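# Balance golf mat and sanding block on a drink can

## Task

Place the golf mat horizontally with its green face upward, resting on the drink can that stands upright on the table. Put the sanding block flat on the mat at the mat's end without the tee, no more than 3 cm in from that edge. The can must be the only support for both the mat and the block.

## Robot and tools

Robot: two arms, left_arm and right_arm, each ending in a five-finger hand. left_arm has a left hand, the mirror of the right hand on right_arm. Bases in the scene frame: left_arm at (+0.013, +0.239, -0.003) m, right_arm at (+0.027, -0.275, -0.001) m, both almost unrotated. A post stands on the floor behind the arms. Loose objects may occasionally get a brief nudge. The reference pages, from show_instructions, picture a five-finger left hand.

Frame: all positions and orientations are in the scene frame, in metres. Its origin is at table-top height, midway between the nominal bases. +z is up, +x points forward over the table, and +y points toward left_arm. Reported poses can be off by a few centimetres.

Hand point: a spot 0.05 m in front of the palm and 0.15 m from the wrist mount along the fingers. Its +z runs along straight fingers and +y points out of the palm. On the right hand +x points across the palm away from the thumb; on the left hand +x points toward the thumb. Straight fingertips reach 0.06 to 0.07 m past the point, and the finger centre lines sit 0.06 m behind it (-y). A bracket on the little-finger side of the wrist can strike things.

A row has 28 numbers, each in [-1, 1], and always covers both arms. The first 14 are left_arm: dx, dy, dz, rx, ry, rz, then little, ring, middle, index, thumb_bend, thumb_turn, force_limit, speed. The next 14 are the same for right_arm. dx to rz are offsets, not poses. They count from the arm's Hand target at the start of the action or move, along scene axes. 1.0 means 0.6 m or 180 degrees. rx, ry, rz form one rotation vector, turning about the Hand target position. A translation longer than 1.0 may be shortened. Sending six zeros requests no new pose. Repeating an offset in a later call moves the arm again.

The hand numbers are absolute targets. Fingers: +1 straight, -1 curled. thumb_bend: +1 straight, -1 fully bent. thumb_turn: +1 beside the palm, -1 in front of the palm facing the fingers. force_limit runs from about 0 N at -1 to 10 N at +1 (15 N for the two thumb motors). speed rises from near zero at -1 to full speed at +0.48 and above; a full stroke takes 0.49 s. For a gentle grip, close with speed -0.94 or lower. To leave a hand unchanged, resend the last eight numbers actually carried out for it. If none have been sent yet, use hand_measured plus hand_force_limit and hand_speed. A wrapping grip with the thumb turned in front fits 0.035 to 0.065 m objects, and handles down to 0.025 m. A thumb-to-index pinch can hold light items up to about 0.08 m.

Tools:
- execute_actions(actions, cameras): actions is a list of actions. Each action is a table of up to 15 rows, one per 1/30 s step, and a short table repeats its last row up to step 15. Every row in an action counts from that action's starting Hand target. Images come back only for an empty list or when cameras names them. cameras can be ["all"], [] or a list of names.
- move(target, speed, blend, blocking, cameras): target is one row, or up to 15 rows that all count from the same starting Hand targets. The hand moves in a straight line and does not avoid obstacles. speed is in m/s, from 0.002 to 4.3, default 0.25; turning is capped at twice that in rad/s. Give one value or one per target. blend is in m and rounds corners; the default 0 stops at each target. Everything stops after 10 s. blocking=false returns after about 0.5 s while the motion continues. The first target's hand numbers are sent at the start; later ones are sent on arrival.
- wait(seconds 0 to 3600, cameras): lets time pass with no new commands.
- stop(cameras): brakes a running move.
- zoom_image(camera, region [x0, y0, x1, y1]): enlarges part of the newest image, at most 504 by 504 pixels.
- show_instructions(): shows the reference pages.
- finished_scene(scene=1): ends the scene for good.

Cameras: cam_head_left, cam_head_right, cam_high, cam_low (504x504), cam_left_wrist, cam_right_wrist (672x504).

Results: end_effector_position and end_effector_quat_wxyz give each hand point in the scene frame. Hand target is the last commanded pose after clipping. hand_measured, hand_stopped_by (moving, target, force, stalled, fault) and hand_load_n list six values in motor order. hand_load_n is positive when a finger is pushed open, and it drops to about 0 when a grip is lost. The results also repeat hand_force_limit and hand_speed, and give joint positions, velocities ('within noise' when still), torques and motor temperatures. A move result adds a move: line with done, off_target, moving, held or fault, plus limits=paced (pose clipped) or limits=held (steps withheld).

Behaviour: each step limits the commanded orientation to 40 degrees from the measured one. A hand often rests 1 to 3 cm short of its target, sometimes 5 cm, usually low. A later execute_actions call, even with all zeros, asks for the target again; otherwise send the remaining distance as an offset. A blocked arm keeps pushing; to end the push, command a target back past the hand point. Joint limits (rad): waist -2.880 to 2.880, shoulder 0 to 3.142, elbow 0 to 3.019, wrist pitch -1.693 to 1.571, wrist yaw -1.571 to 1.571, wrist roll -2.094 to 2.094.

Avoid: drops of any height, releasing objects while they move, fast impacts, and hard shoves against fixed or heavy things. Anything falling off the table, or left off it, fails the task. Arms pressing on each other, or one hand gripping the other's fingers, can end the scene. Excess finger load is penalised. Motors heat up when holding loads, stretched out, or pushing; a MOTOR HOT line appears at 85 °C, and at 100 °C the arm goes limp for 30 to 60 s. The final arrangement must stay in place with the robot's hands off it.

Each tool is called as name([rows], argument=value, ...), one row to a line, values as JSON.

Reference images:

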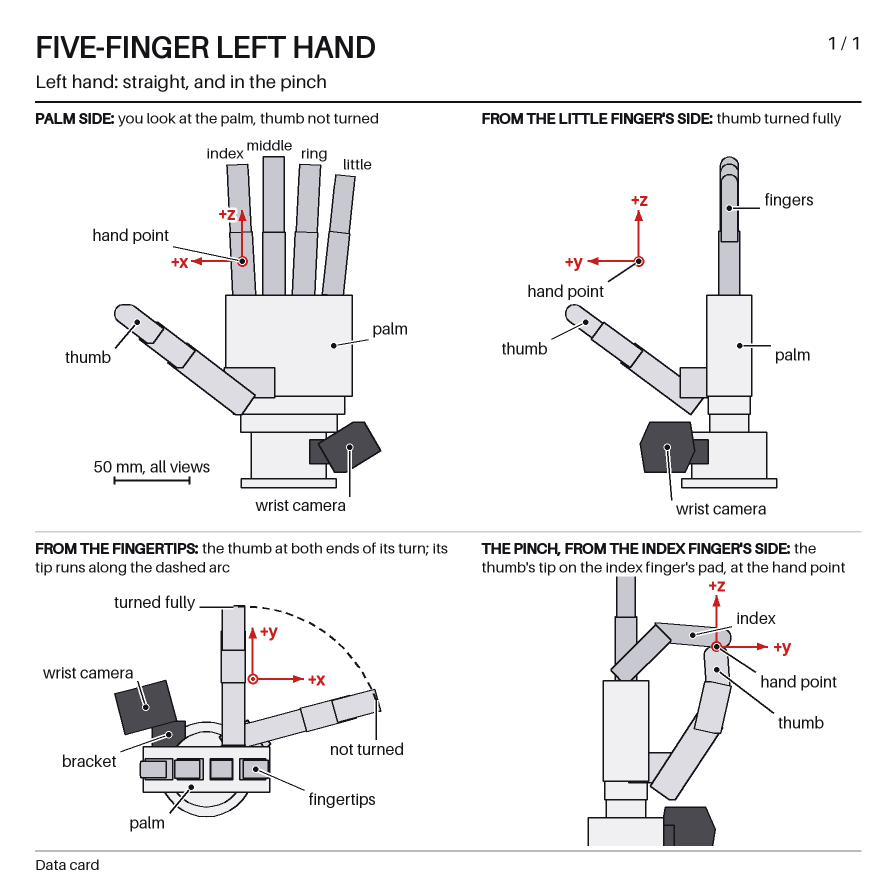

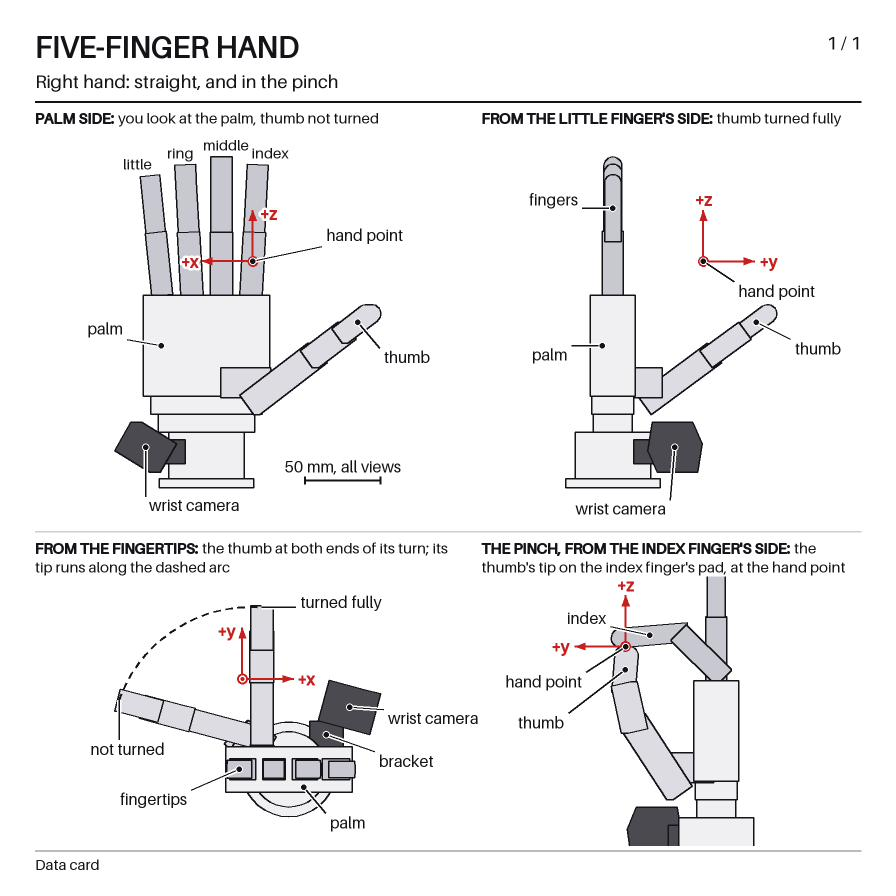

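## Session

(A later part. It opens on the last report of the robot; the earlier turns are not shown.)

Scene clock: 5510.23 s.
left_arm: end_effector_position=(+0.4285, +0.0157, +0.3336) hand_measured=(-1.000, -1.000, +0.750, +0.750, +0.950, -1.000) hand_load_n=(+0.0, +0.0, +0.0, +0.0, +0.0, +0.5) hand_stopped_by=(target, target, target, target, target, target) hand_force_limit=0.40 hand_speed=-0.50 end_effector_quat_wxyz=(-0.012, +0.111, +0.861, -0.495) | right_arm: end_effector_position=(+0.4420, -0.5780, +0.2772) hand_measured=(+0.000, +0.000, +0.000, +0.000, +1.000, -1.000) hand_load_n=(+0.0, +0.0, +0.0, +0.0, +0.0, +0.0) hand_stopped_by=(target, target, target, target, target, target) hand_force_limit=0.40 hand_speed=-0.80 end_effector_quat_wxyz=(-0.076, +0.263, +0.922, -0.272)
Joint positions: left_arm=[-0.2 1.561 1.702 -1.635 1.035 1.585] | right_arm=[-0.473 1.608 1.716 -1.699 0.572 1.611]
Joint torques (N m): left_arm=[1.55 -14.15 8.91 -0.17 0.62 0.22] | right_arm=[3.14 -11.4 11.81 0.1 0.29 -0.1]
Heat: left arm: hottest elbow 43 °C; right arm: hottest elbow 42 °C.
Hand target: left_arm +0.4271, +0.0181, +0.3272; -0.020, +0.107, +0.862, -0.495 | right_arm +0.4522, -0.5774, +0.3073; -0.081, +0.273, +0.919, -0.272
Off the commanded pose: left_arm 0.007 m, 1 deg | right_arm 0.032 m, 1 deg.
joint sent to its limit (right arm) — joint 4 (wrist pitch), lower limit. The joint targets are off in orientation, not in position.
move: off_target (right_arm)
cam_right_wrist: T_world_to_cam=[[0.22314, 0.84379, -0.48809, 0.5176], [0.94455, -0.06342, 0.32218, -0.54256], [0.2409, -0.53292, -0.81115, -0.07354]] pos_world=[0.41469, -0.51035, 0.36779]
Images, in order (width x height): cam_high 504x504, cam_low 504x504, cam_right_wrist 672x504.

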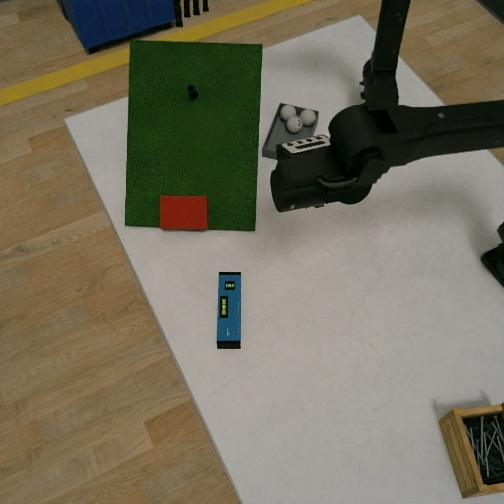

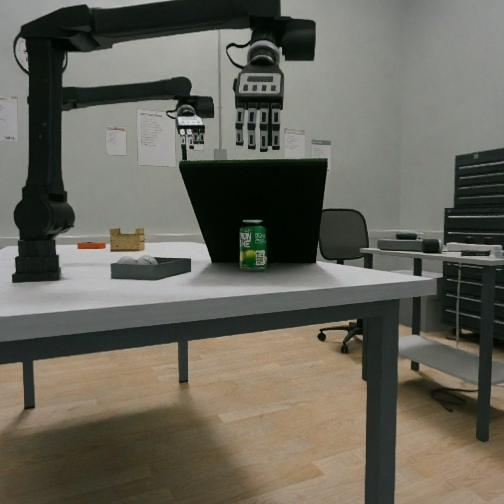

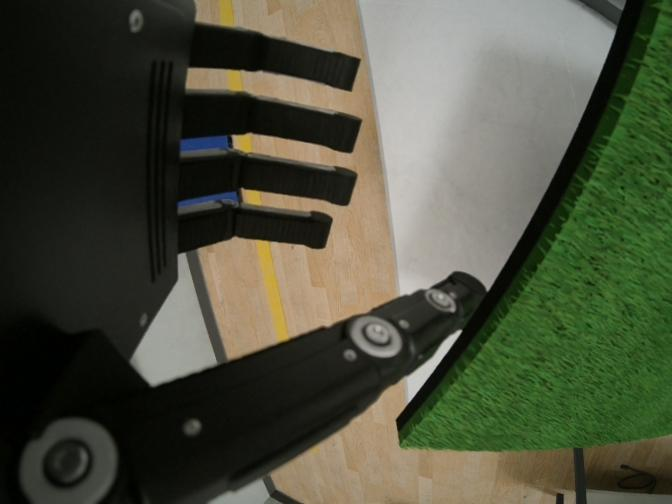

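move([
  [0,0,0,0,0,0,-1,-1,0.75,0.75,0.95,-1,0.4,-0.5,-0.02,-0.03,0.03,0.1,-0.066,0.001,0,0,0,0,1,-1,0.4,-0.8],
  [0,0,0,0,0,0,-1,-1,0.75,0.75,0.95,-1,0.4,-0.5,0.0855,0.2468,0.035,0.1539,-0.0997,0.0021,0,0,0,0,1,-1,0.4,-0.8],
], speed=0.1, blend=[0.01,0], cameras=["cam_low","cam_right_wrist","cam_high"])

zoom_image(camera="cam_low", region=[140, 120, 380, 280])

zoom_image(camera="cam_high", region=[90, 10, 300, 240])

Scene clock: 5608.07 s.
left_arm: end_effector_position=(+0.4285, +0.0157, +0.3336) hand_measured=(-1.000, -1.000, +0.750, +0.750, +0.950, -1.000) hand_load_n=(+0.0, +0.0, +0.0, +0.5, +0.0, +0.0) hand_stopped_by=(target, target, target, target, target, target) hand_force_limit=0.40 hand_speed=-0.50 end_effector_quat_wxyz=(-0.012, +0.111, +0.861, -0.495) | right_arm: end_effector_position=(+0.5080, -0.4351, +0.3197) hand_measured=(+0.000, +0.000, +0.000, +0.000, +1.000, -1.000) hand_load_n=(+0.0, +0.0, +0.0, +0.0, +0.0, +0.0) hand_stopped_by=(target, target, target, target, target, target) hand_force_limit=0.40 hand_speed=-0.80 end_effector_quat_wxyz=(+0.033, +0.281, +0.959, -0.002)
Joint positions: left_arm=[-0.2 1.561 1.702 -1.635 1.035 1.585] | right_arm=[-0.384 1.527 1.721 -1.699 -0.006 1.708]
Joint torques (N m): left_arm=[1.55 -14.21 8.9 -0.14 0.62 0.22] | right_arm=[1.85 -11.11 7.38 0.28 -0.08 0.09]
Heat: left arm: hottest elbow 43 °C; right arm: hottest elbow 46 °C.
Hand target: left_arm +0.4271, +0.0181, +0.3272; -0.020, +0.107, +0.862, -0.495 | right_arm +0.5035, -0.4291, +0.3281; +0.000, +0.281, +0.960, +0.000
Off the commanded pose: left_arm 0.007 m, 1 deg | right_arm 0.011 m, 4 deg.
joint sent to its limit (right arm) — joint 4 (wrist pitch), lower limit. The joint targets are off in orientation, not in position.
move: off_target (right_arm)
cam_right_wrist: T_world_to_cam=[[0.3023, 0.95236, 0.04028, 0.24115], [0.77893, -0.27116, 0.56546, -0.69344], [0.54944, -0.13956, -0.82379, 0.03974]] pos_world=[0.44541, -0.41215, 0.41513]
Images, in order (width x height): cam_high 504x504, cam_low 504x504, cam_right_wrist 672x504.

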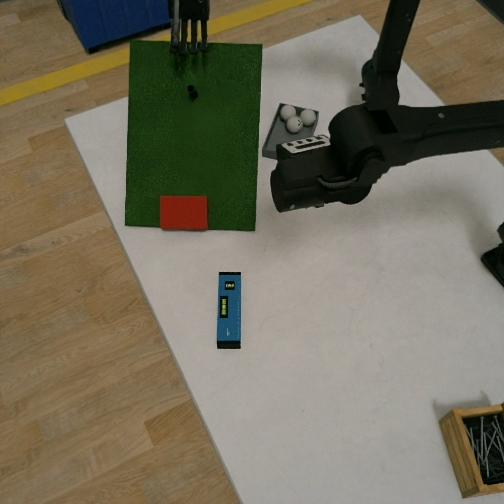

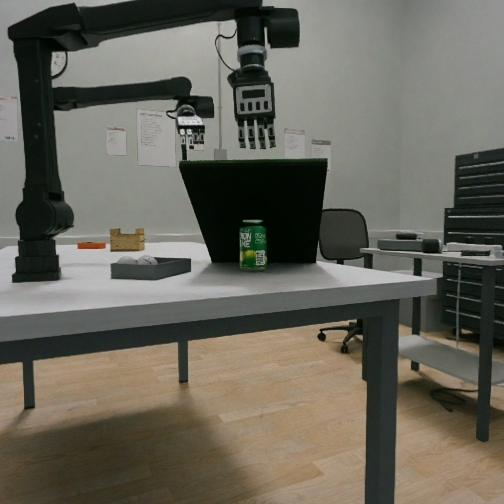

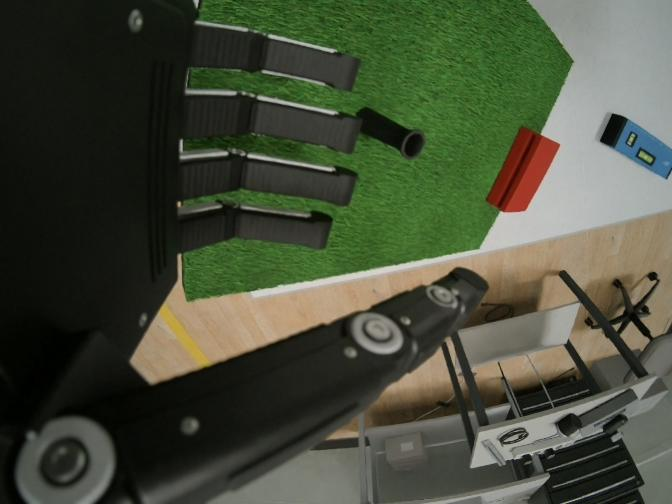

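Scaled by 2.100.

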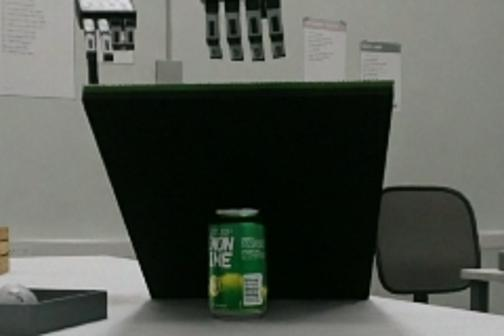

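Scaled by 2.191.

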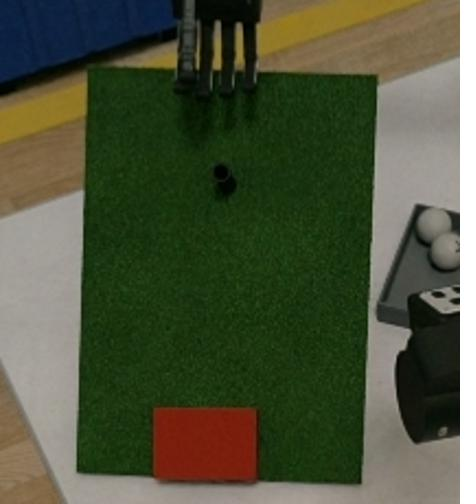

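move(target=[0,0,0,0,0,0,-1,-1,0.75,0.75,0.95,-1,0.4,-0.5,0,0,-0.095,0,0,0,0,0,0,0,1,-1,0.4,-0.8], speed=0.06, cameras=["cam_low","cam_right_wrist","cam_high"])

zoom_image(camera="cam_low", region=[140, 120, 380, 280])

zoom_image(camera="cam_high", region=[90, 10, 300, 240])

Scene clock: 5629.03 s.
left_arm: end_effector_position=(+0.4285, +0.0157, +0.3336) hand_measured=(-1.000, -1.000, +0.750, +0.750, +0.950, -1.000) hand_load_n=(+0.0, +0.0, -0.5, +0.0, +0.0, +0.0) hand_stopped_by=(target, target, target, target, target, target) hand_force_limit=0.40 hand_speed=-0.50 end_effector_quat_wxyz=(-0.012, +0.111, +0.861, -0.495) | right_arm: end_effector_position=(+0.4994, -0.4320, +0.2749) hand_measured=(+0.000, +0.000, +0.000, +0.000, +1.000, -1.000) hand_load_n=(+0.0, +0.0, +0.0, +0.0, +0.0, +0.0) hand_stopped_by=(target, target, target, target, target, target) hand_force_limit=0.40 hand_speed=-0.80 end_effector_quat_wxyz=(-0.001, +0.283, +0.959, +0.001)
Joint positions: left_arm=[-0.2 1.561 1.702 -1.635 1.035 1.585] | right_arm=[-0.384 1.535 1.621 -1.658 -0.003 1.711]
Joint torques (N m): left_arm=[1.49 -14.27 8.9 -0.16 0.62 0.22] | right_arm=[2.61 -7.53 7.32 0.77 0.05 0.12]
Heat: left arm: hottest elbow 43 °C; right arm: hottest elbow 44 °C.
Hand target: left_arm +0.4271, +0.0181, +0.3272; -0.020, +0.107, +0.862, -0.495 | right_arm +0.5035, -0.4291, +0.2713; +0.000, +0.281, +0.960, +0.000
Off the commanded pose: left_arm 0.007 m, 1 deg | right_arm 0.006 m, 0 deg.
move: done
cam_right_wrist: T_world_to_cam=[[0.30768, 0.95043, 0.04489, 0.23781], [0.81192, -0.28685, 0.50843, -0.66827], [0.49611, -0.11999, -0.85993, 0.053]] pos_world=[0.44312, -0.41135, 0.37467]
Images, in order (width x height): cam_high 504x504, cam_low 504x504, cam_right_wrist 672x504.

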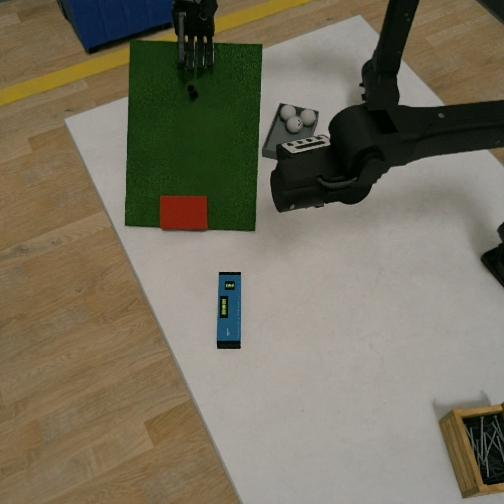

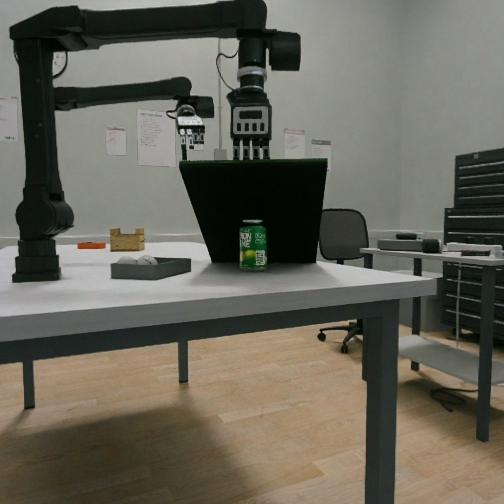

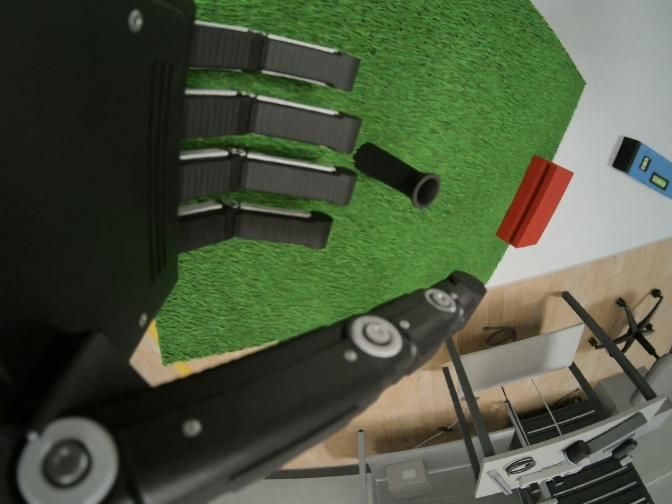

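Scaled by 2.100.

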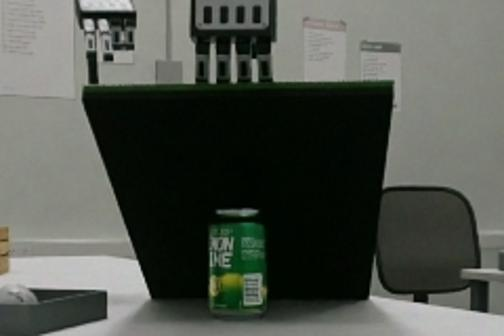

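Scaled by 2.191.

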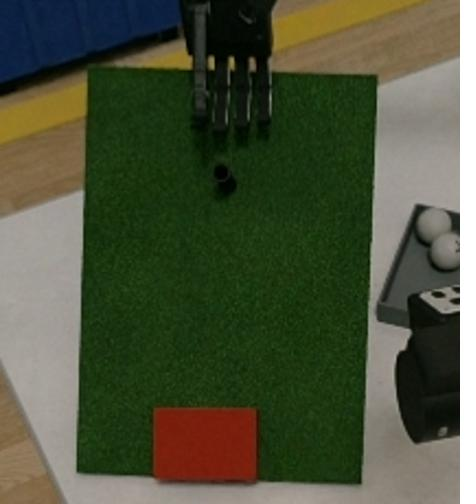

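move([
  [0,0,0,0,0,0,-1,-1,0.75,0.75,0.95,-1,0.4,-0.5,0,0,-0.025,0,0,0,0,0,0,0,1,-1,0.4,-0.8],
  [0,0,0,0,0,0,-1,-1,0.75,0.75,0.95,-1,0.4,-0.5,-0.0207,-0.036,-0.085,0,0,0,0,0,0,0,1,-1,0.4,-0.8],
], speed=0.04, blend=[0.01,0], cameras=["cam_low","cam_right_wrist","cam_high"])

zoom_image(camera="cam_low", region=[140, 120, 380, 280])

zoom_image(camera="cam_high", region=[90, 10, 300, 240])

Scene clock: 5649.37 s.
left_arm: end_effector_position=(+0.4285, +0.0157, +0.3336) hand_measured=(-1.000, -1.000, +0.750, +0.750, +0.950, -1.000) hand_load_n=(+0.0, +0.0, -0.5, +0.0, +0.0, +0.0) hand_stopped_by=(target, target, target, target, target, target) hand_force_limit=0.40 hand_speed=-0.50 end_effector_quat_wxyz=(-0.012, +0.111, +0.861, -0.495) | right_arm: end_effector_position=(+0.5021, -0.4325, +0.2300) hand_measured=(+0.000, +0.000, +0.000, +0.000, +1.000, -1.000) hand_load_n=(-1.0, -0.5, -0.5, -0.5, +0.0, +0.0) hand_stopped_by=(target, target, target, target, target, target) hand_force_limit=0.40 hand_speed=-0.80 end_effector_quat_wxyz=(+0.007, +0.270, +0.963, +0.008)
Joint positions: left_arm=[-0.2 1.561 1.702 -1.635 1.035 1.585] | right_arm=[-0.391 1.534 1.497 -1.523 -0.018 1.677]
Joint torques (N m): left_arm=[1.61 -14.15 8.9 -0.13 0.62 0.22] | right_arm=[-0.91 -8.76 6.09 0.81 0.7 -0.1]
Heat: left arm: hottest elbow 43 °C; right arm: hottest elbow 43 °C.
Hand target: left_arm +0.4271, +0.0181, +0.3272; -0.020, +0.107, +0.862, -0.495 | right_arm +0.4911, -0.4508, +0.2204; +0.000, +0.281, +0.960, +0.000
Off the commanded pose: left_arm 0.007 m, 1 deg | right_arm 0.023 m, 2 deg.
move: off_target (right_arm); blend cut to 0.0075 m at target 1
cam_right_wrist: T_world_to_cam=[[0.28148, 0.95779, 0.05836, 0.25279], [0.8095, -0.26967, 0.52153, -0.64212], [0.51525, -0.09956, -0.85124, 0.01014]] pos_world=[0.44341, -0.41427, 0.32876]
Images, in order (width x height): cam_high 504x504, cam_low 504x504, cam_right_wrist 672x504.

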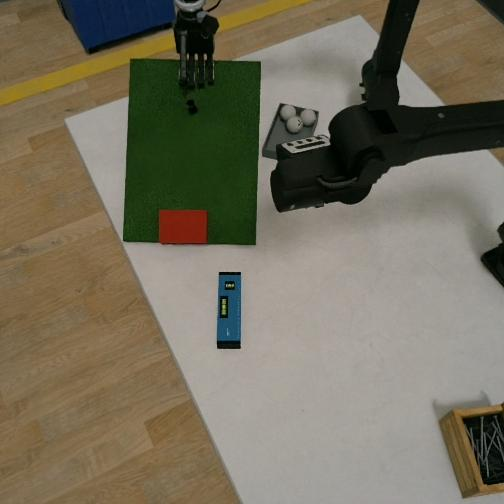

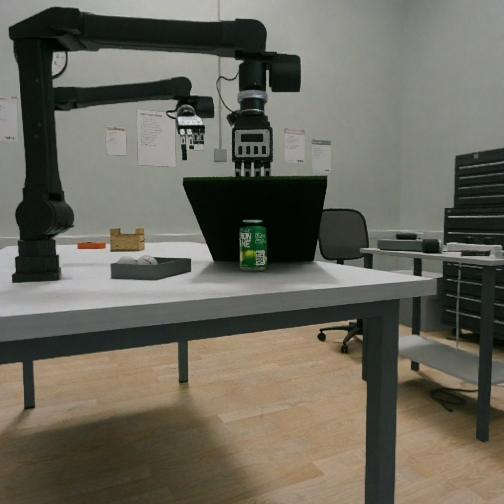

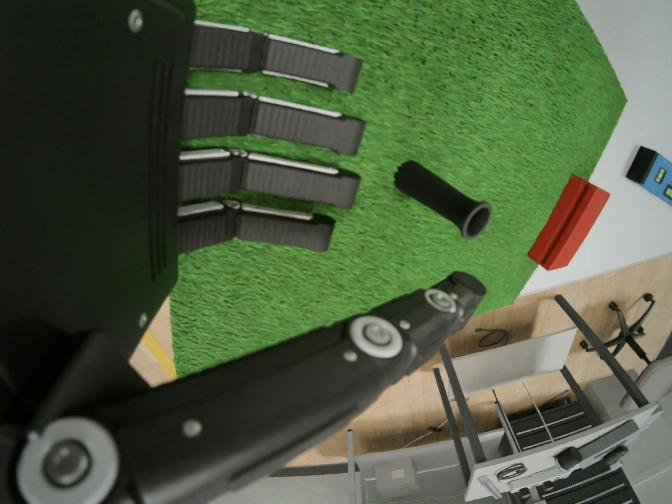

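Scaled by 2.100.

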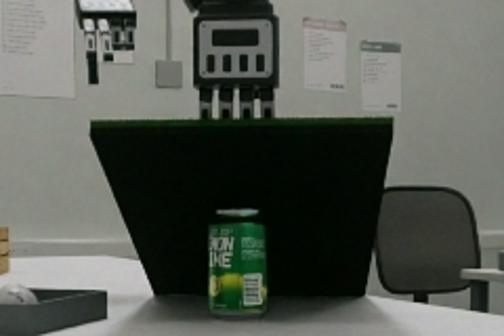

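Scaled by 2.191.

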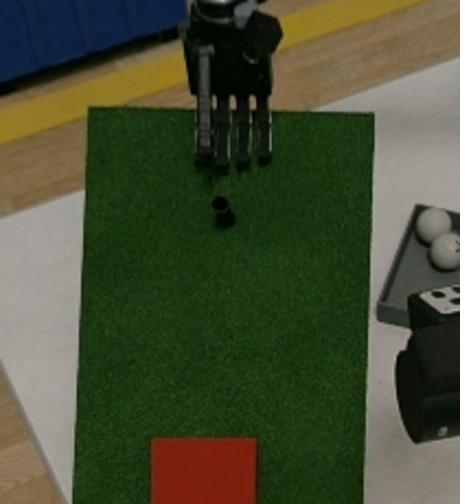

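move([
  [0,0,0,0,0,0,-1,-1,0.75,0.75,0.95,-1,0.4,-0.5,0,0,0.1,0,0,0,0,0,0,0,1,-1,0.4,-0.8],
  [0,0,0,0,0,0,-1,-1,0.75,0.75,0.95,-1,0.4,-0.5,-0.1018,-0.207,0.116,-0.1269,0.0798,0.0056,0,0,0,0,1,-1,0.4,-0.8],
  [0,0,0,0,0,0,-1,-1,0.75,0.75,0.95,-1,0.4,-0.5,-0.0517,-0.1268,0.0185,-0.1269,0.0798,0.0056,0,0,0,0,1,-1,0.4,-0.8],
], speed=[0.06,0.12,0.1], blend=[0.02,0.01,0], cameras=["cam_low","cam_right_wrist","cam_high"])

zoom_image(camera="cam_low", region=[140, 120, 380, 280])

zoom_image(camera="cam_high", region=[90, 20, 300, 250])

Scene clock: 5733.03 s.
left_arm: end_effector_position=(+0.4285, +0.0157, +0.3336) hand_measured=(-1.000, -1.000, +0.750, +0.750, +0.950, -1.000) hand_load_n=(+0.0, +0.0, +0.0, +0.0, +0.0, +0.0) hand_stopped_by=(target, target, target, target, target, target) hand_force_limit=0.40 hand_speed=-0.50 end_effector_quat_wxyz=(-0.012, +0.111, +0.861, -0.495) | right_arm: end_effector_position=(+0.4556, -0.5289, +0.2338) hand_measured=(+0.000, +0.000, +0.000, +0.000, +1.000, -1.000) hand_load_n=(+0.0, +0.0, +0.0, +0.0, +0.0, +0.0) hand_stopped_by=(target, target, target, target, target, target) hand_force_limit=0.40 hand_speed=-0.80 end_effector_quat_wxyz=(-0.067, +0.265, +0.936, -0.223)
Joint positions: left_arm=[-0.2 1.561 1.702 -1.635 1.035 1.585] | right_arm=[-0.411 1.58 1.582 -1.627 0.468 1.675]
Joint torques (N m): left_arm=[1.67 -14.1 8.91 -0.16 0.62 0.21] | right_arm=[1.2 -9 7.3 0.72 0.37 0.11]
Heat: left arm: hottest elbow 42 °C; right arm: hottest elbow 40 °C.
Hand target: left_arm +0.4271, +0.0181, +0.3272; -0.020, +0.107, +0.862, -0.495 | right_arm +0.4600, -0.5269, +0.2314; -0.064, +0.265, +0.936, -0.225
Off the commanded pose: left_arm 0.007 m, 1 deg | right_arm 0.005 m, 0 deg.
move: done
cam_right_wrist: T_world_to_cam=[[0.24147, 0.88481, -0.3985, 0.44439], [0.92929, -0.09257, 0.35756, -0.55511], [0.27949, -0.45666, -0.8446, -0.05517]] pos_world=[0.42397, -0.46977, 0.32898]
Images, in order (width x height): cam_high 504x504, cam_low 504x504, cam_right_wrist 672x504.

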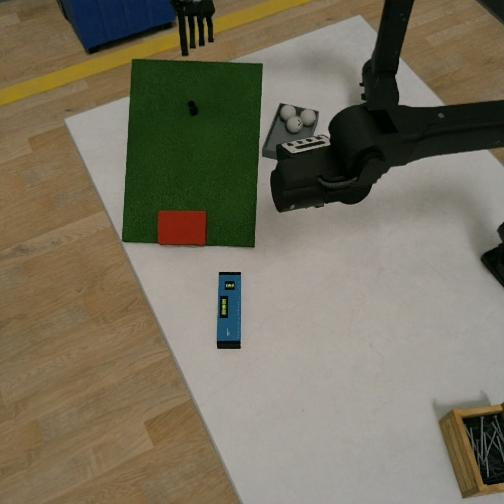

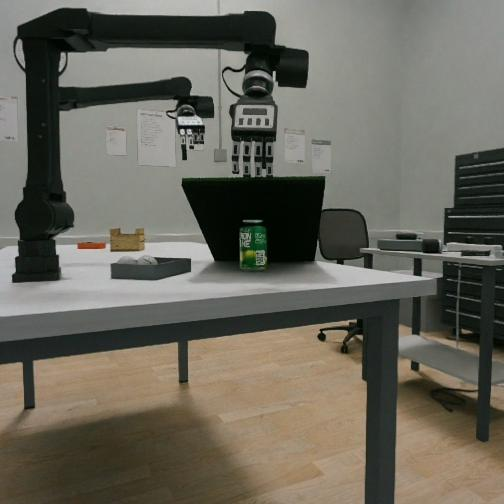

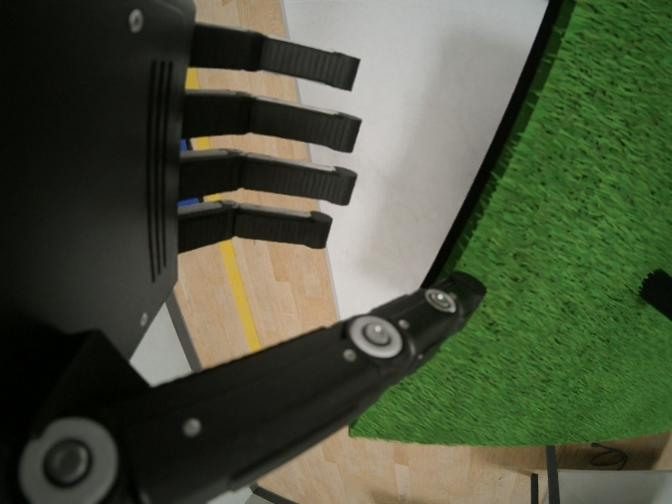

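Scaled by 2.100.

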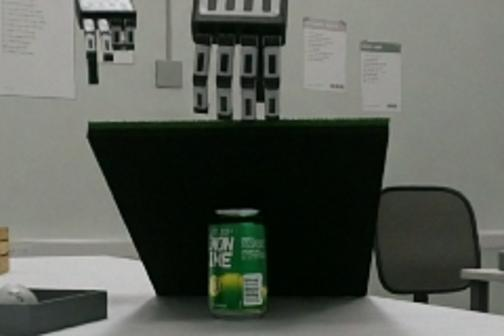

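Scaled by 2.191.

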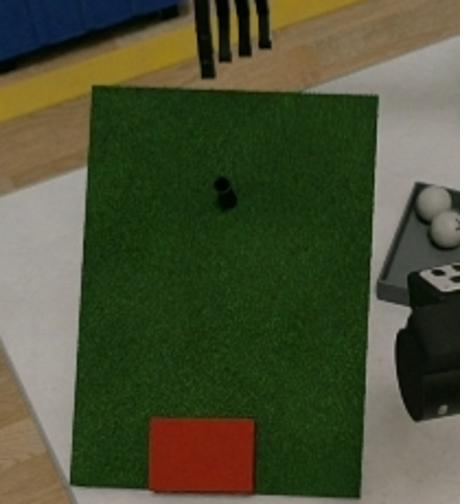

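move(target=[0,0,0,0,0,0,-1,-1,0.75,0.75,0.95,-1,0.4,-0.5,0.035,0.057,-0.034,0,0,0,0,0,0,0,1,-1,0.4,-0.8], speed=0.05, cameras=["cam_low","cam_right_wrist"])

zoom_image(camera="cam_low", region=[140, 120, 380, 280])

Scene clock: 5760.27 s.
left_arm: end_effector_position=(+0.4285, +0.0157, +0.3336) hand_measured=(-1.000, -1.000, +0.750, +0.750, +0.950, -1.000) hand_load_n=(+0.0, +0.0, +0.0, -0.5, +0.0, +0.0) hand_stopped_by=(target, target, target, target, target, target) hand_force_limit=0.40 hand_speed=-0.50 end_effector_quat_wxyz=(-0.012, +0.111, +0.861, -0.495) | right_arm: end_effector_position=(+0.4767, -0.4962, +0.2156) hand_measured=(+0.000, +0.000, +0.000, +0.000, +1.000, -1.000) hand_load_n=(+0.0, +0.0, +0.0, +0.0, +0.0, +0.0) hand_stopped_by=(target, target, target, target, target, target) hand_force_limit=0.40 hand_speed=-0.80 end_effector_quat_wxyz=(-0.065, +0.266, +0.935, -0.225)
Joint positions: left_arm=[-0.2 1.561 1.702 -1.635 1.035 1.585] | right_arm=[-0.329 1.601 1.559 -1.619 0.464 1.769]
Joint torques (N m): left_arm=[1.49 -14.21 8.91 -0.14 0.62 0.21] | right_arm=[2.32 -9.41 7.17 0.73 0.24 0.08]
Heat: left arm: hottest elbow 42 °C; right arm: hottest elbow 40 °C.
Hand target: left_arm +0.4271, +0.0181, +0.3272; -0.020, +0.107, +0.862, -0.495 | right_arm +0.4810, -0.4926, +0.2110; -0.064, +0.265, +0.936, -0.224
Off the commanded pose: left_arm 0.007 m, 1 deg | right_arm 0.007 m, 0 deg.
move: done
cam_right_wrist: T_world_to_cam=[[0.24397, 0.88291, -0.40118, 0.40158], [0.9279, -0.09226, 0.36123, -0.56502], [0.28192, -0.46039, -0.84176, -0.06513]] pos_world=[0.44467, -0.43667, 0.31038]

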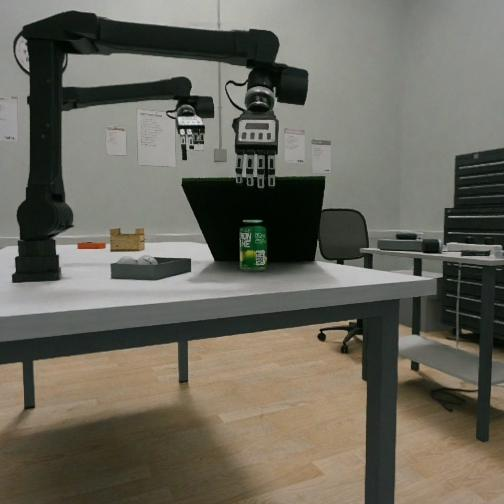

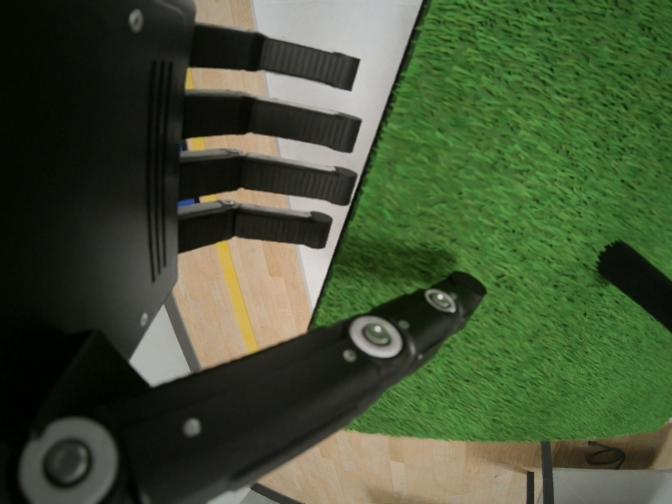

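Scaled by 2.100.

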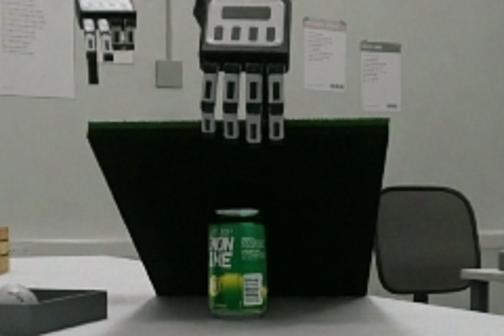

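move(target=[0,0,0,0,0,0,-1,-1,0.75,0.75,0.95,-1,0.4,-0.5,0.03,0.05,-0.028,0,0,0,0,0,0,0,1,-1,0.4,-0.8], speed=0.05, cameras=["cam_low","cam_right_wrist"])

zoom_image(camera="cam_low", region=[200, 140, 320, 220])

Scene clock: 5785.70 s.
left_arm: end_effector_position=(+0.4285, +0.0157, +0.3336) hand_measured=(-1.000, -1.000, +0.750, +0.750, +0.950, -1.000) hand_load_n=(+0.0, +0.0, +0.0, +0.0, +0.0, +0.0) hand_stopped_by=(target, target, target, target, target, target) hand_force_limit=0.40 hand_speed=-0.50 end_effector_quat_wxyz=(-0.012, +0.111, +0.861, -0.495) | right_arm: end_effector_position=(+0.4914, -0.4723, +0.1981) hand_measured=(+0.000, +0.000, +0.000, +0.000, +1.000, -1.000) hand_load_n=(+0.5, +0.5, +0.0, +0.5, +0.0, +0.0) hand_stopped_by=(target, target, target, target, target, target) hand_force_limit=0.40 hand_speed=-0.80 end_effector_quat_wxyz=(-0.068, +0.269, +0.934, -0.226)
Joint positions: left_arm=[-0.2 1.561 1.702 -1.635 1.035 1.585] | right_arm=[-0.269 1.63 1.547 -1.618 0.461 1.843]
Joint torques (N m): left_arm=[1.61 -14.15 8.88 -0.13 0.62 0.22] | right_arm=[2.96 -8.7 7.27 0.65 0.08 0.15]
Heat: left arm: hottest elbow 42 °C; right arm: hottest elbow 40 °C.
Hand target: left_arm +0.4271, +0.0181, +0.3272; -0.020, +0.107, +0.862, -0.495 | right_arm +0.4990, -0.4626, +0.1941; -0.064, +0.265, +0.936, -0.224
Off the commanded pose: left_arm 0.007 m, 1 deg | right_arm 0.013 m, 1 deg.
move: off_target (right_arm)
cam_right_wrist: T_world_to_cam=[[0.24735, 0.88037, -0.40468, 0.36771], [0.9297, -0.098, 0.35504, -0.57254], [0.27291, -0.46405, -0.84272, -0.07013]] pos_world=[0.46048, -0.41237, 0.29298]

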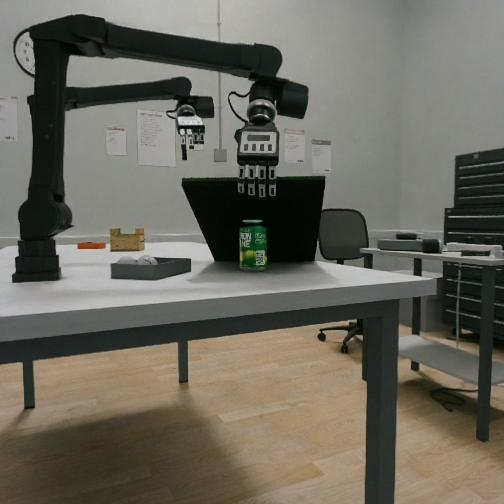

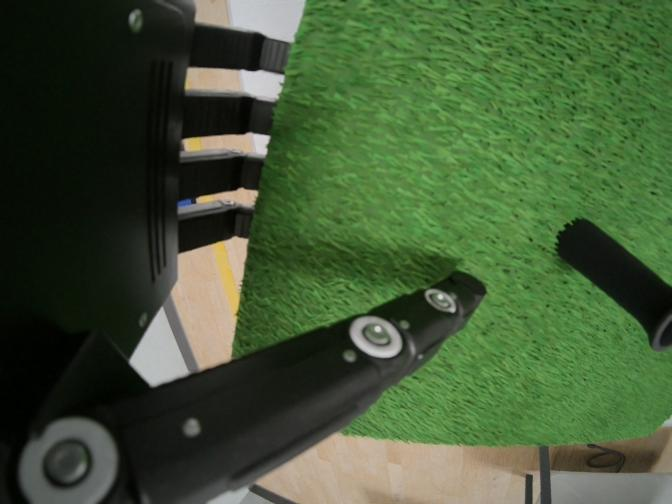

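Scaled by 4.200.

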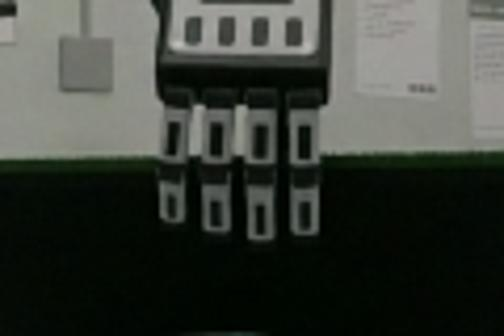

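move(target=[0,0,0,0,0,0,-1,-1,0.75,0.75,0.95,-1,0.4,-0.5,0.0,0.0,0.02,0,0,0,0,0,0,0,-0.4,-1,0.5,-0.85], speed=0.03, cameras=["cam_low","cam_right_wrist","cam_high"])

zoom_image(camera="cam_low", region=[160, 140, 350, 280])

zoom_image(camera="cam_high", region=[90, 20, 300, 250])

Scene clock: 5796.90 s.
left_arm: end_effector_position=(+0.4285, +0.0157, +0.3336) hand_measured=(-1.000, -1.000, +0.750, +0.750, +0.950, -1.000) hand_load_n=(+0.0, +0.0, +0.0, +0.0, +0.0, +0.0) hand_stopped_by=(target, target, target, target, target, target) hand_force_limit=0.40 hand_speed=-0.50 end_effector_quat_wxyz=(-0.012, +0.111, +0.861, -0.495) | right_arm: end_effector_position=(+0.4897, -0.4711, +0.1981) hand_measured=(+0.000, +0.000, +0.000, +0.000, +0.490, -1.000) hand_load_n=(+2.0, +3.0, +1.0, +1.0, +11.5, +0.5) hand_stopped_by=(target, target, target, target, force, target) hand_force_limit=0.50 hand_speed=-0.85 end_effector_quat_wxyz=(-0.072, +0.269, +0.933, -0.226)
Joint positions: left_arm=[-0.2 1.561 1.702 -1.635 1.035 1.585] | right_arm=[-0.268 1.63 1.547 -1.626 0.461 1.847]
Joint torques (N m): left_arm=[1.55 -14.15 8.91 -0.16 0.62 0.22] | right_arm=[3.78 -9.29 9.54 -0.4 0.18 0.06]
Heat: left arm: hottest elbow 42 °C; right arm: hottest elbow 41 °C.
Hand target: left_arm +0.4271, +0.0181, +0.3272; -0.020, +0.107, +0.862, -0.495 | right_arm +0.4991, -0.4625, +0.2061; -0.064, +0.265, +0.936, -0.225
Off the commanded pose: left_arm 0.007 m, 1 deg | right_arm 0.015 m, 1 deg.
move: off_target (right_arm)
cam_right_wrist: T_world_to_cam=[[0.24652, 0.8805, -0.4049, 0.36756], [0.93167, -0.10026, 0.34921, -0.57169], [0.26688, -0.46332, -0.84505, -0.06542]] pos_world=[0.45948, -0.41127, 0.29318]
Images, in order (width x height): cam_high 504x504, cam_low 504x504, cam_right_wrist 672x504.

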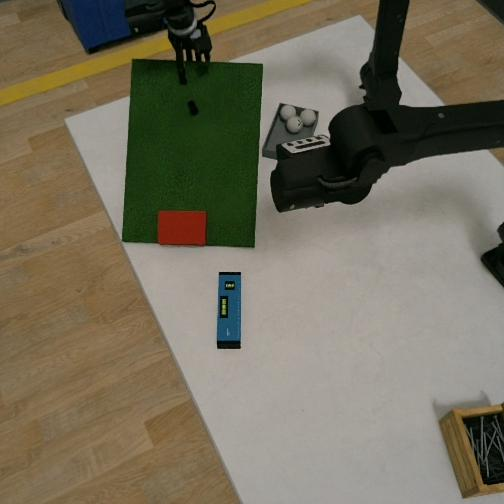

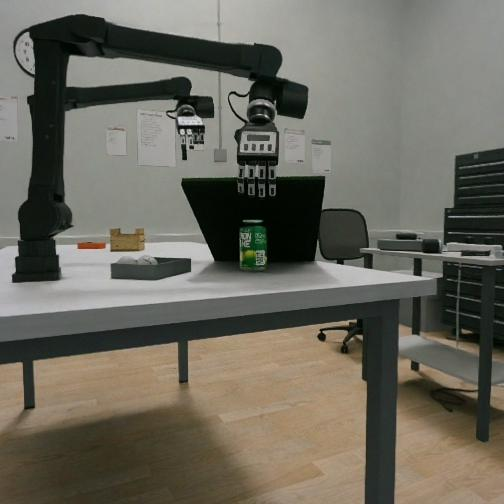

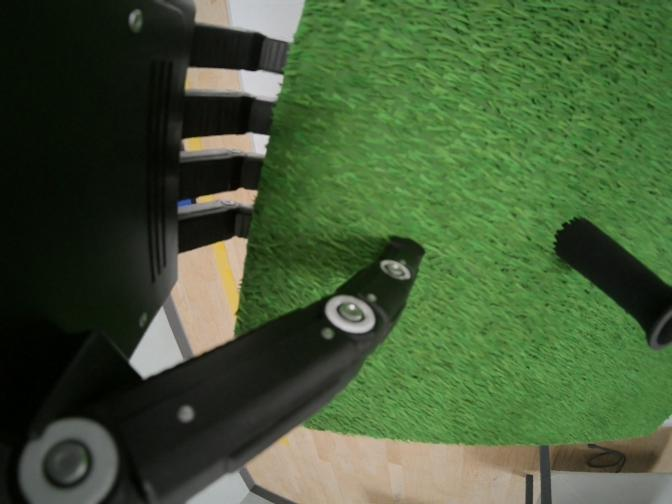

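Scaled by 2.653.

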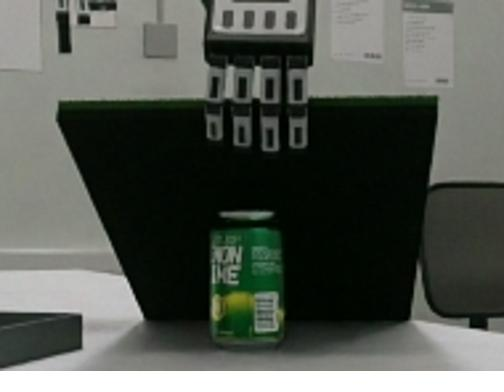

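Scaled by 2.191.

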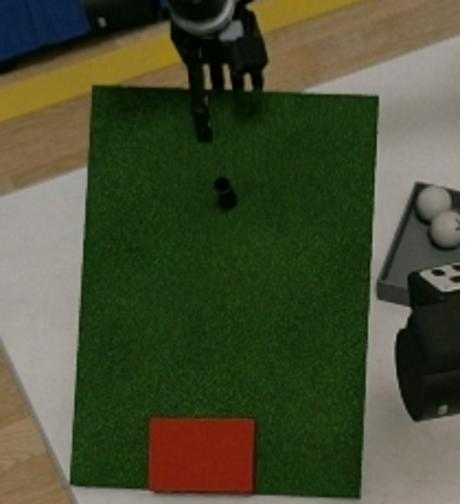

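move(target=[0,0,0,0,0,0,-1,-1,0.75,0.75,0.95,-1,0.4,-0.5,-0.0235,-0.0292,-0.085,0.064,-0.039,0,0,0,0,0,-0.4,-1,0.5,-0.85], speed=0.04, cameras=["cam_low","cam_right_wrist","cam_high"])

zoom_image(camera="cam_low", region=[160, 140, 350, 280])

zoom_image(camera="cam_high", region=[90, 20, 300, 250])

Scene clock: 5844.87 s.
left_arm: end_effector_position=(+0.4285, +0.0157, +0.3336) hand_measured=(-1.000, -1.000, +0.750, +0.750, +0.950, -1.000) hand_load_n=(+0.0, +0.0, +0.0, +0.0, +0.5, +0.0) hand_stopped_by=(target, target, target, target, target, target) hand_force_limit=0.40 hand_speed=-0.50 end_effector_quat_wxyz=(-0.012, +0.111, +0.861, -0.495) | right_arm: end_effector_position=(+0.4980, -0.4689, +0.1772) hand_measured=(+0.000, +0.000, +0.000, +0.000, +0.490, -1.000) hand_load_n=(+0.0, +0.0, +0.0, +0.0, +5.5, +0.0) hand_stopped_by=(target, target, target, target, force, target) hand_force_limit=0.50 hand_speed=-0.85 end_effector_quat_wxyz=(-0.009, +0.264, +0.958, -0.110)
Joint positions: left_arm=[-0.2 1.561 1.702 -1.635 1.035 1.585] | right_arm=[-0.365 1.572 1.426 -1.411 0.221 1.694]
Joint torques (N m): left_arm=[1.61 -14.21 8.91 -0.14 0.62 0.21] | right_arm=[0.56 -7.18 5.41 0.68 0.65 -0.09]
Heat: left arm: hottest elbow 42 °C; right arm: hottest elbow 42 °C.
Hand target: left_arm +0.4271, +0.0181, +0.3272; -0.020, +0.107, +0.862, -0.495 | right_arm +0.4848, -0.4801, +0.1552; -0.033, +0.270, +0.956, -0.113
Off the commanded pose: left_arm 0.007 m, 1 deg | right_arm 0.028 m, 3 deg.
move: off_target (right_arm)
cam_right_wrist: T_world_to_cam=[[0.26926, 0.94654, -0.17765, 0.33443], [0.85962, -0.15305, 0.48746, -0.58523], [0.43422, -0.28397, -0.85488, -0.08175]] pos_world=[0.44853, -0.42934, 0.2748]
Images, in order (width x height): cam_high 504x504, cam_low 504x504, cam_right_wrist 672x504.

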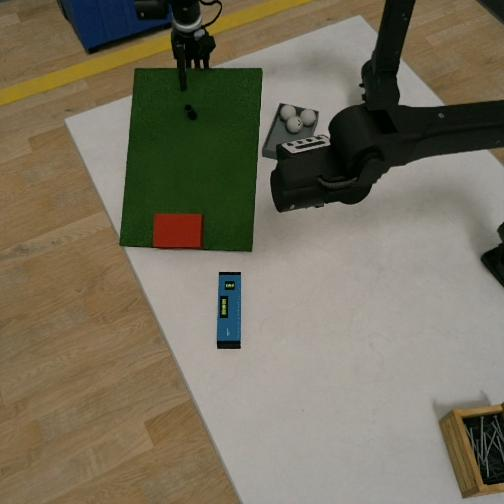

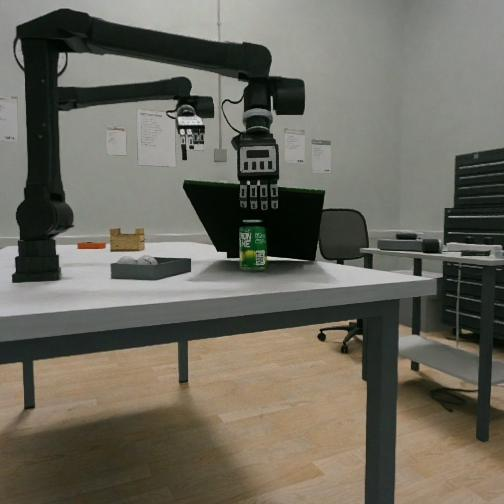

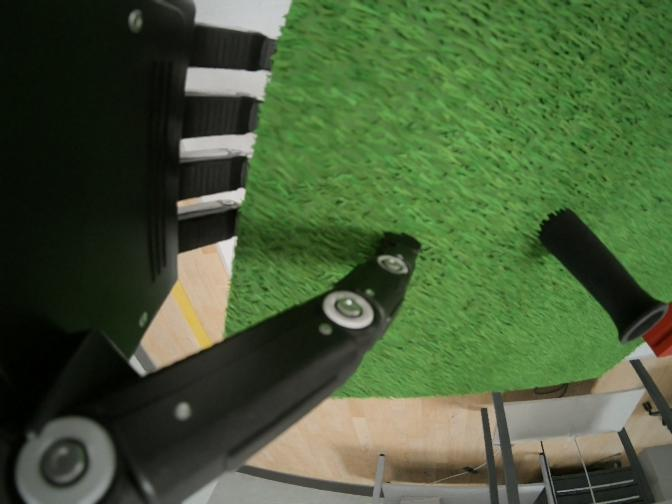

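Scaled by 2.653.

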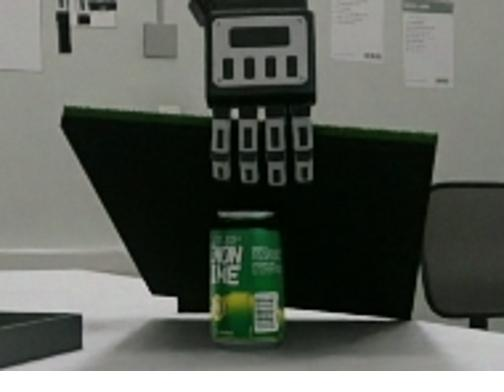

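Scaled by 2.191.

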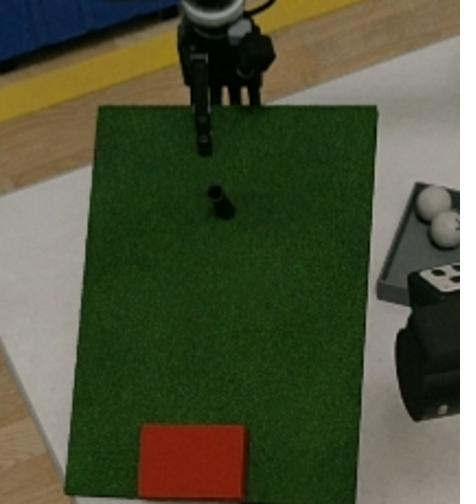

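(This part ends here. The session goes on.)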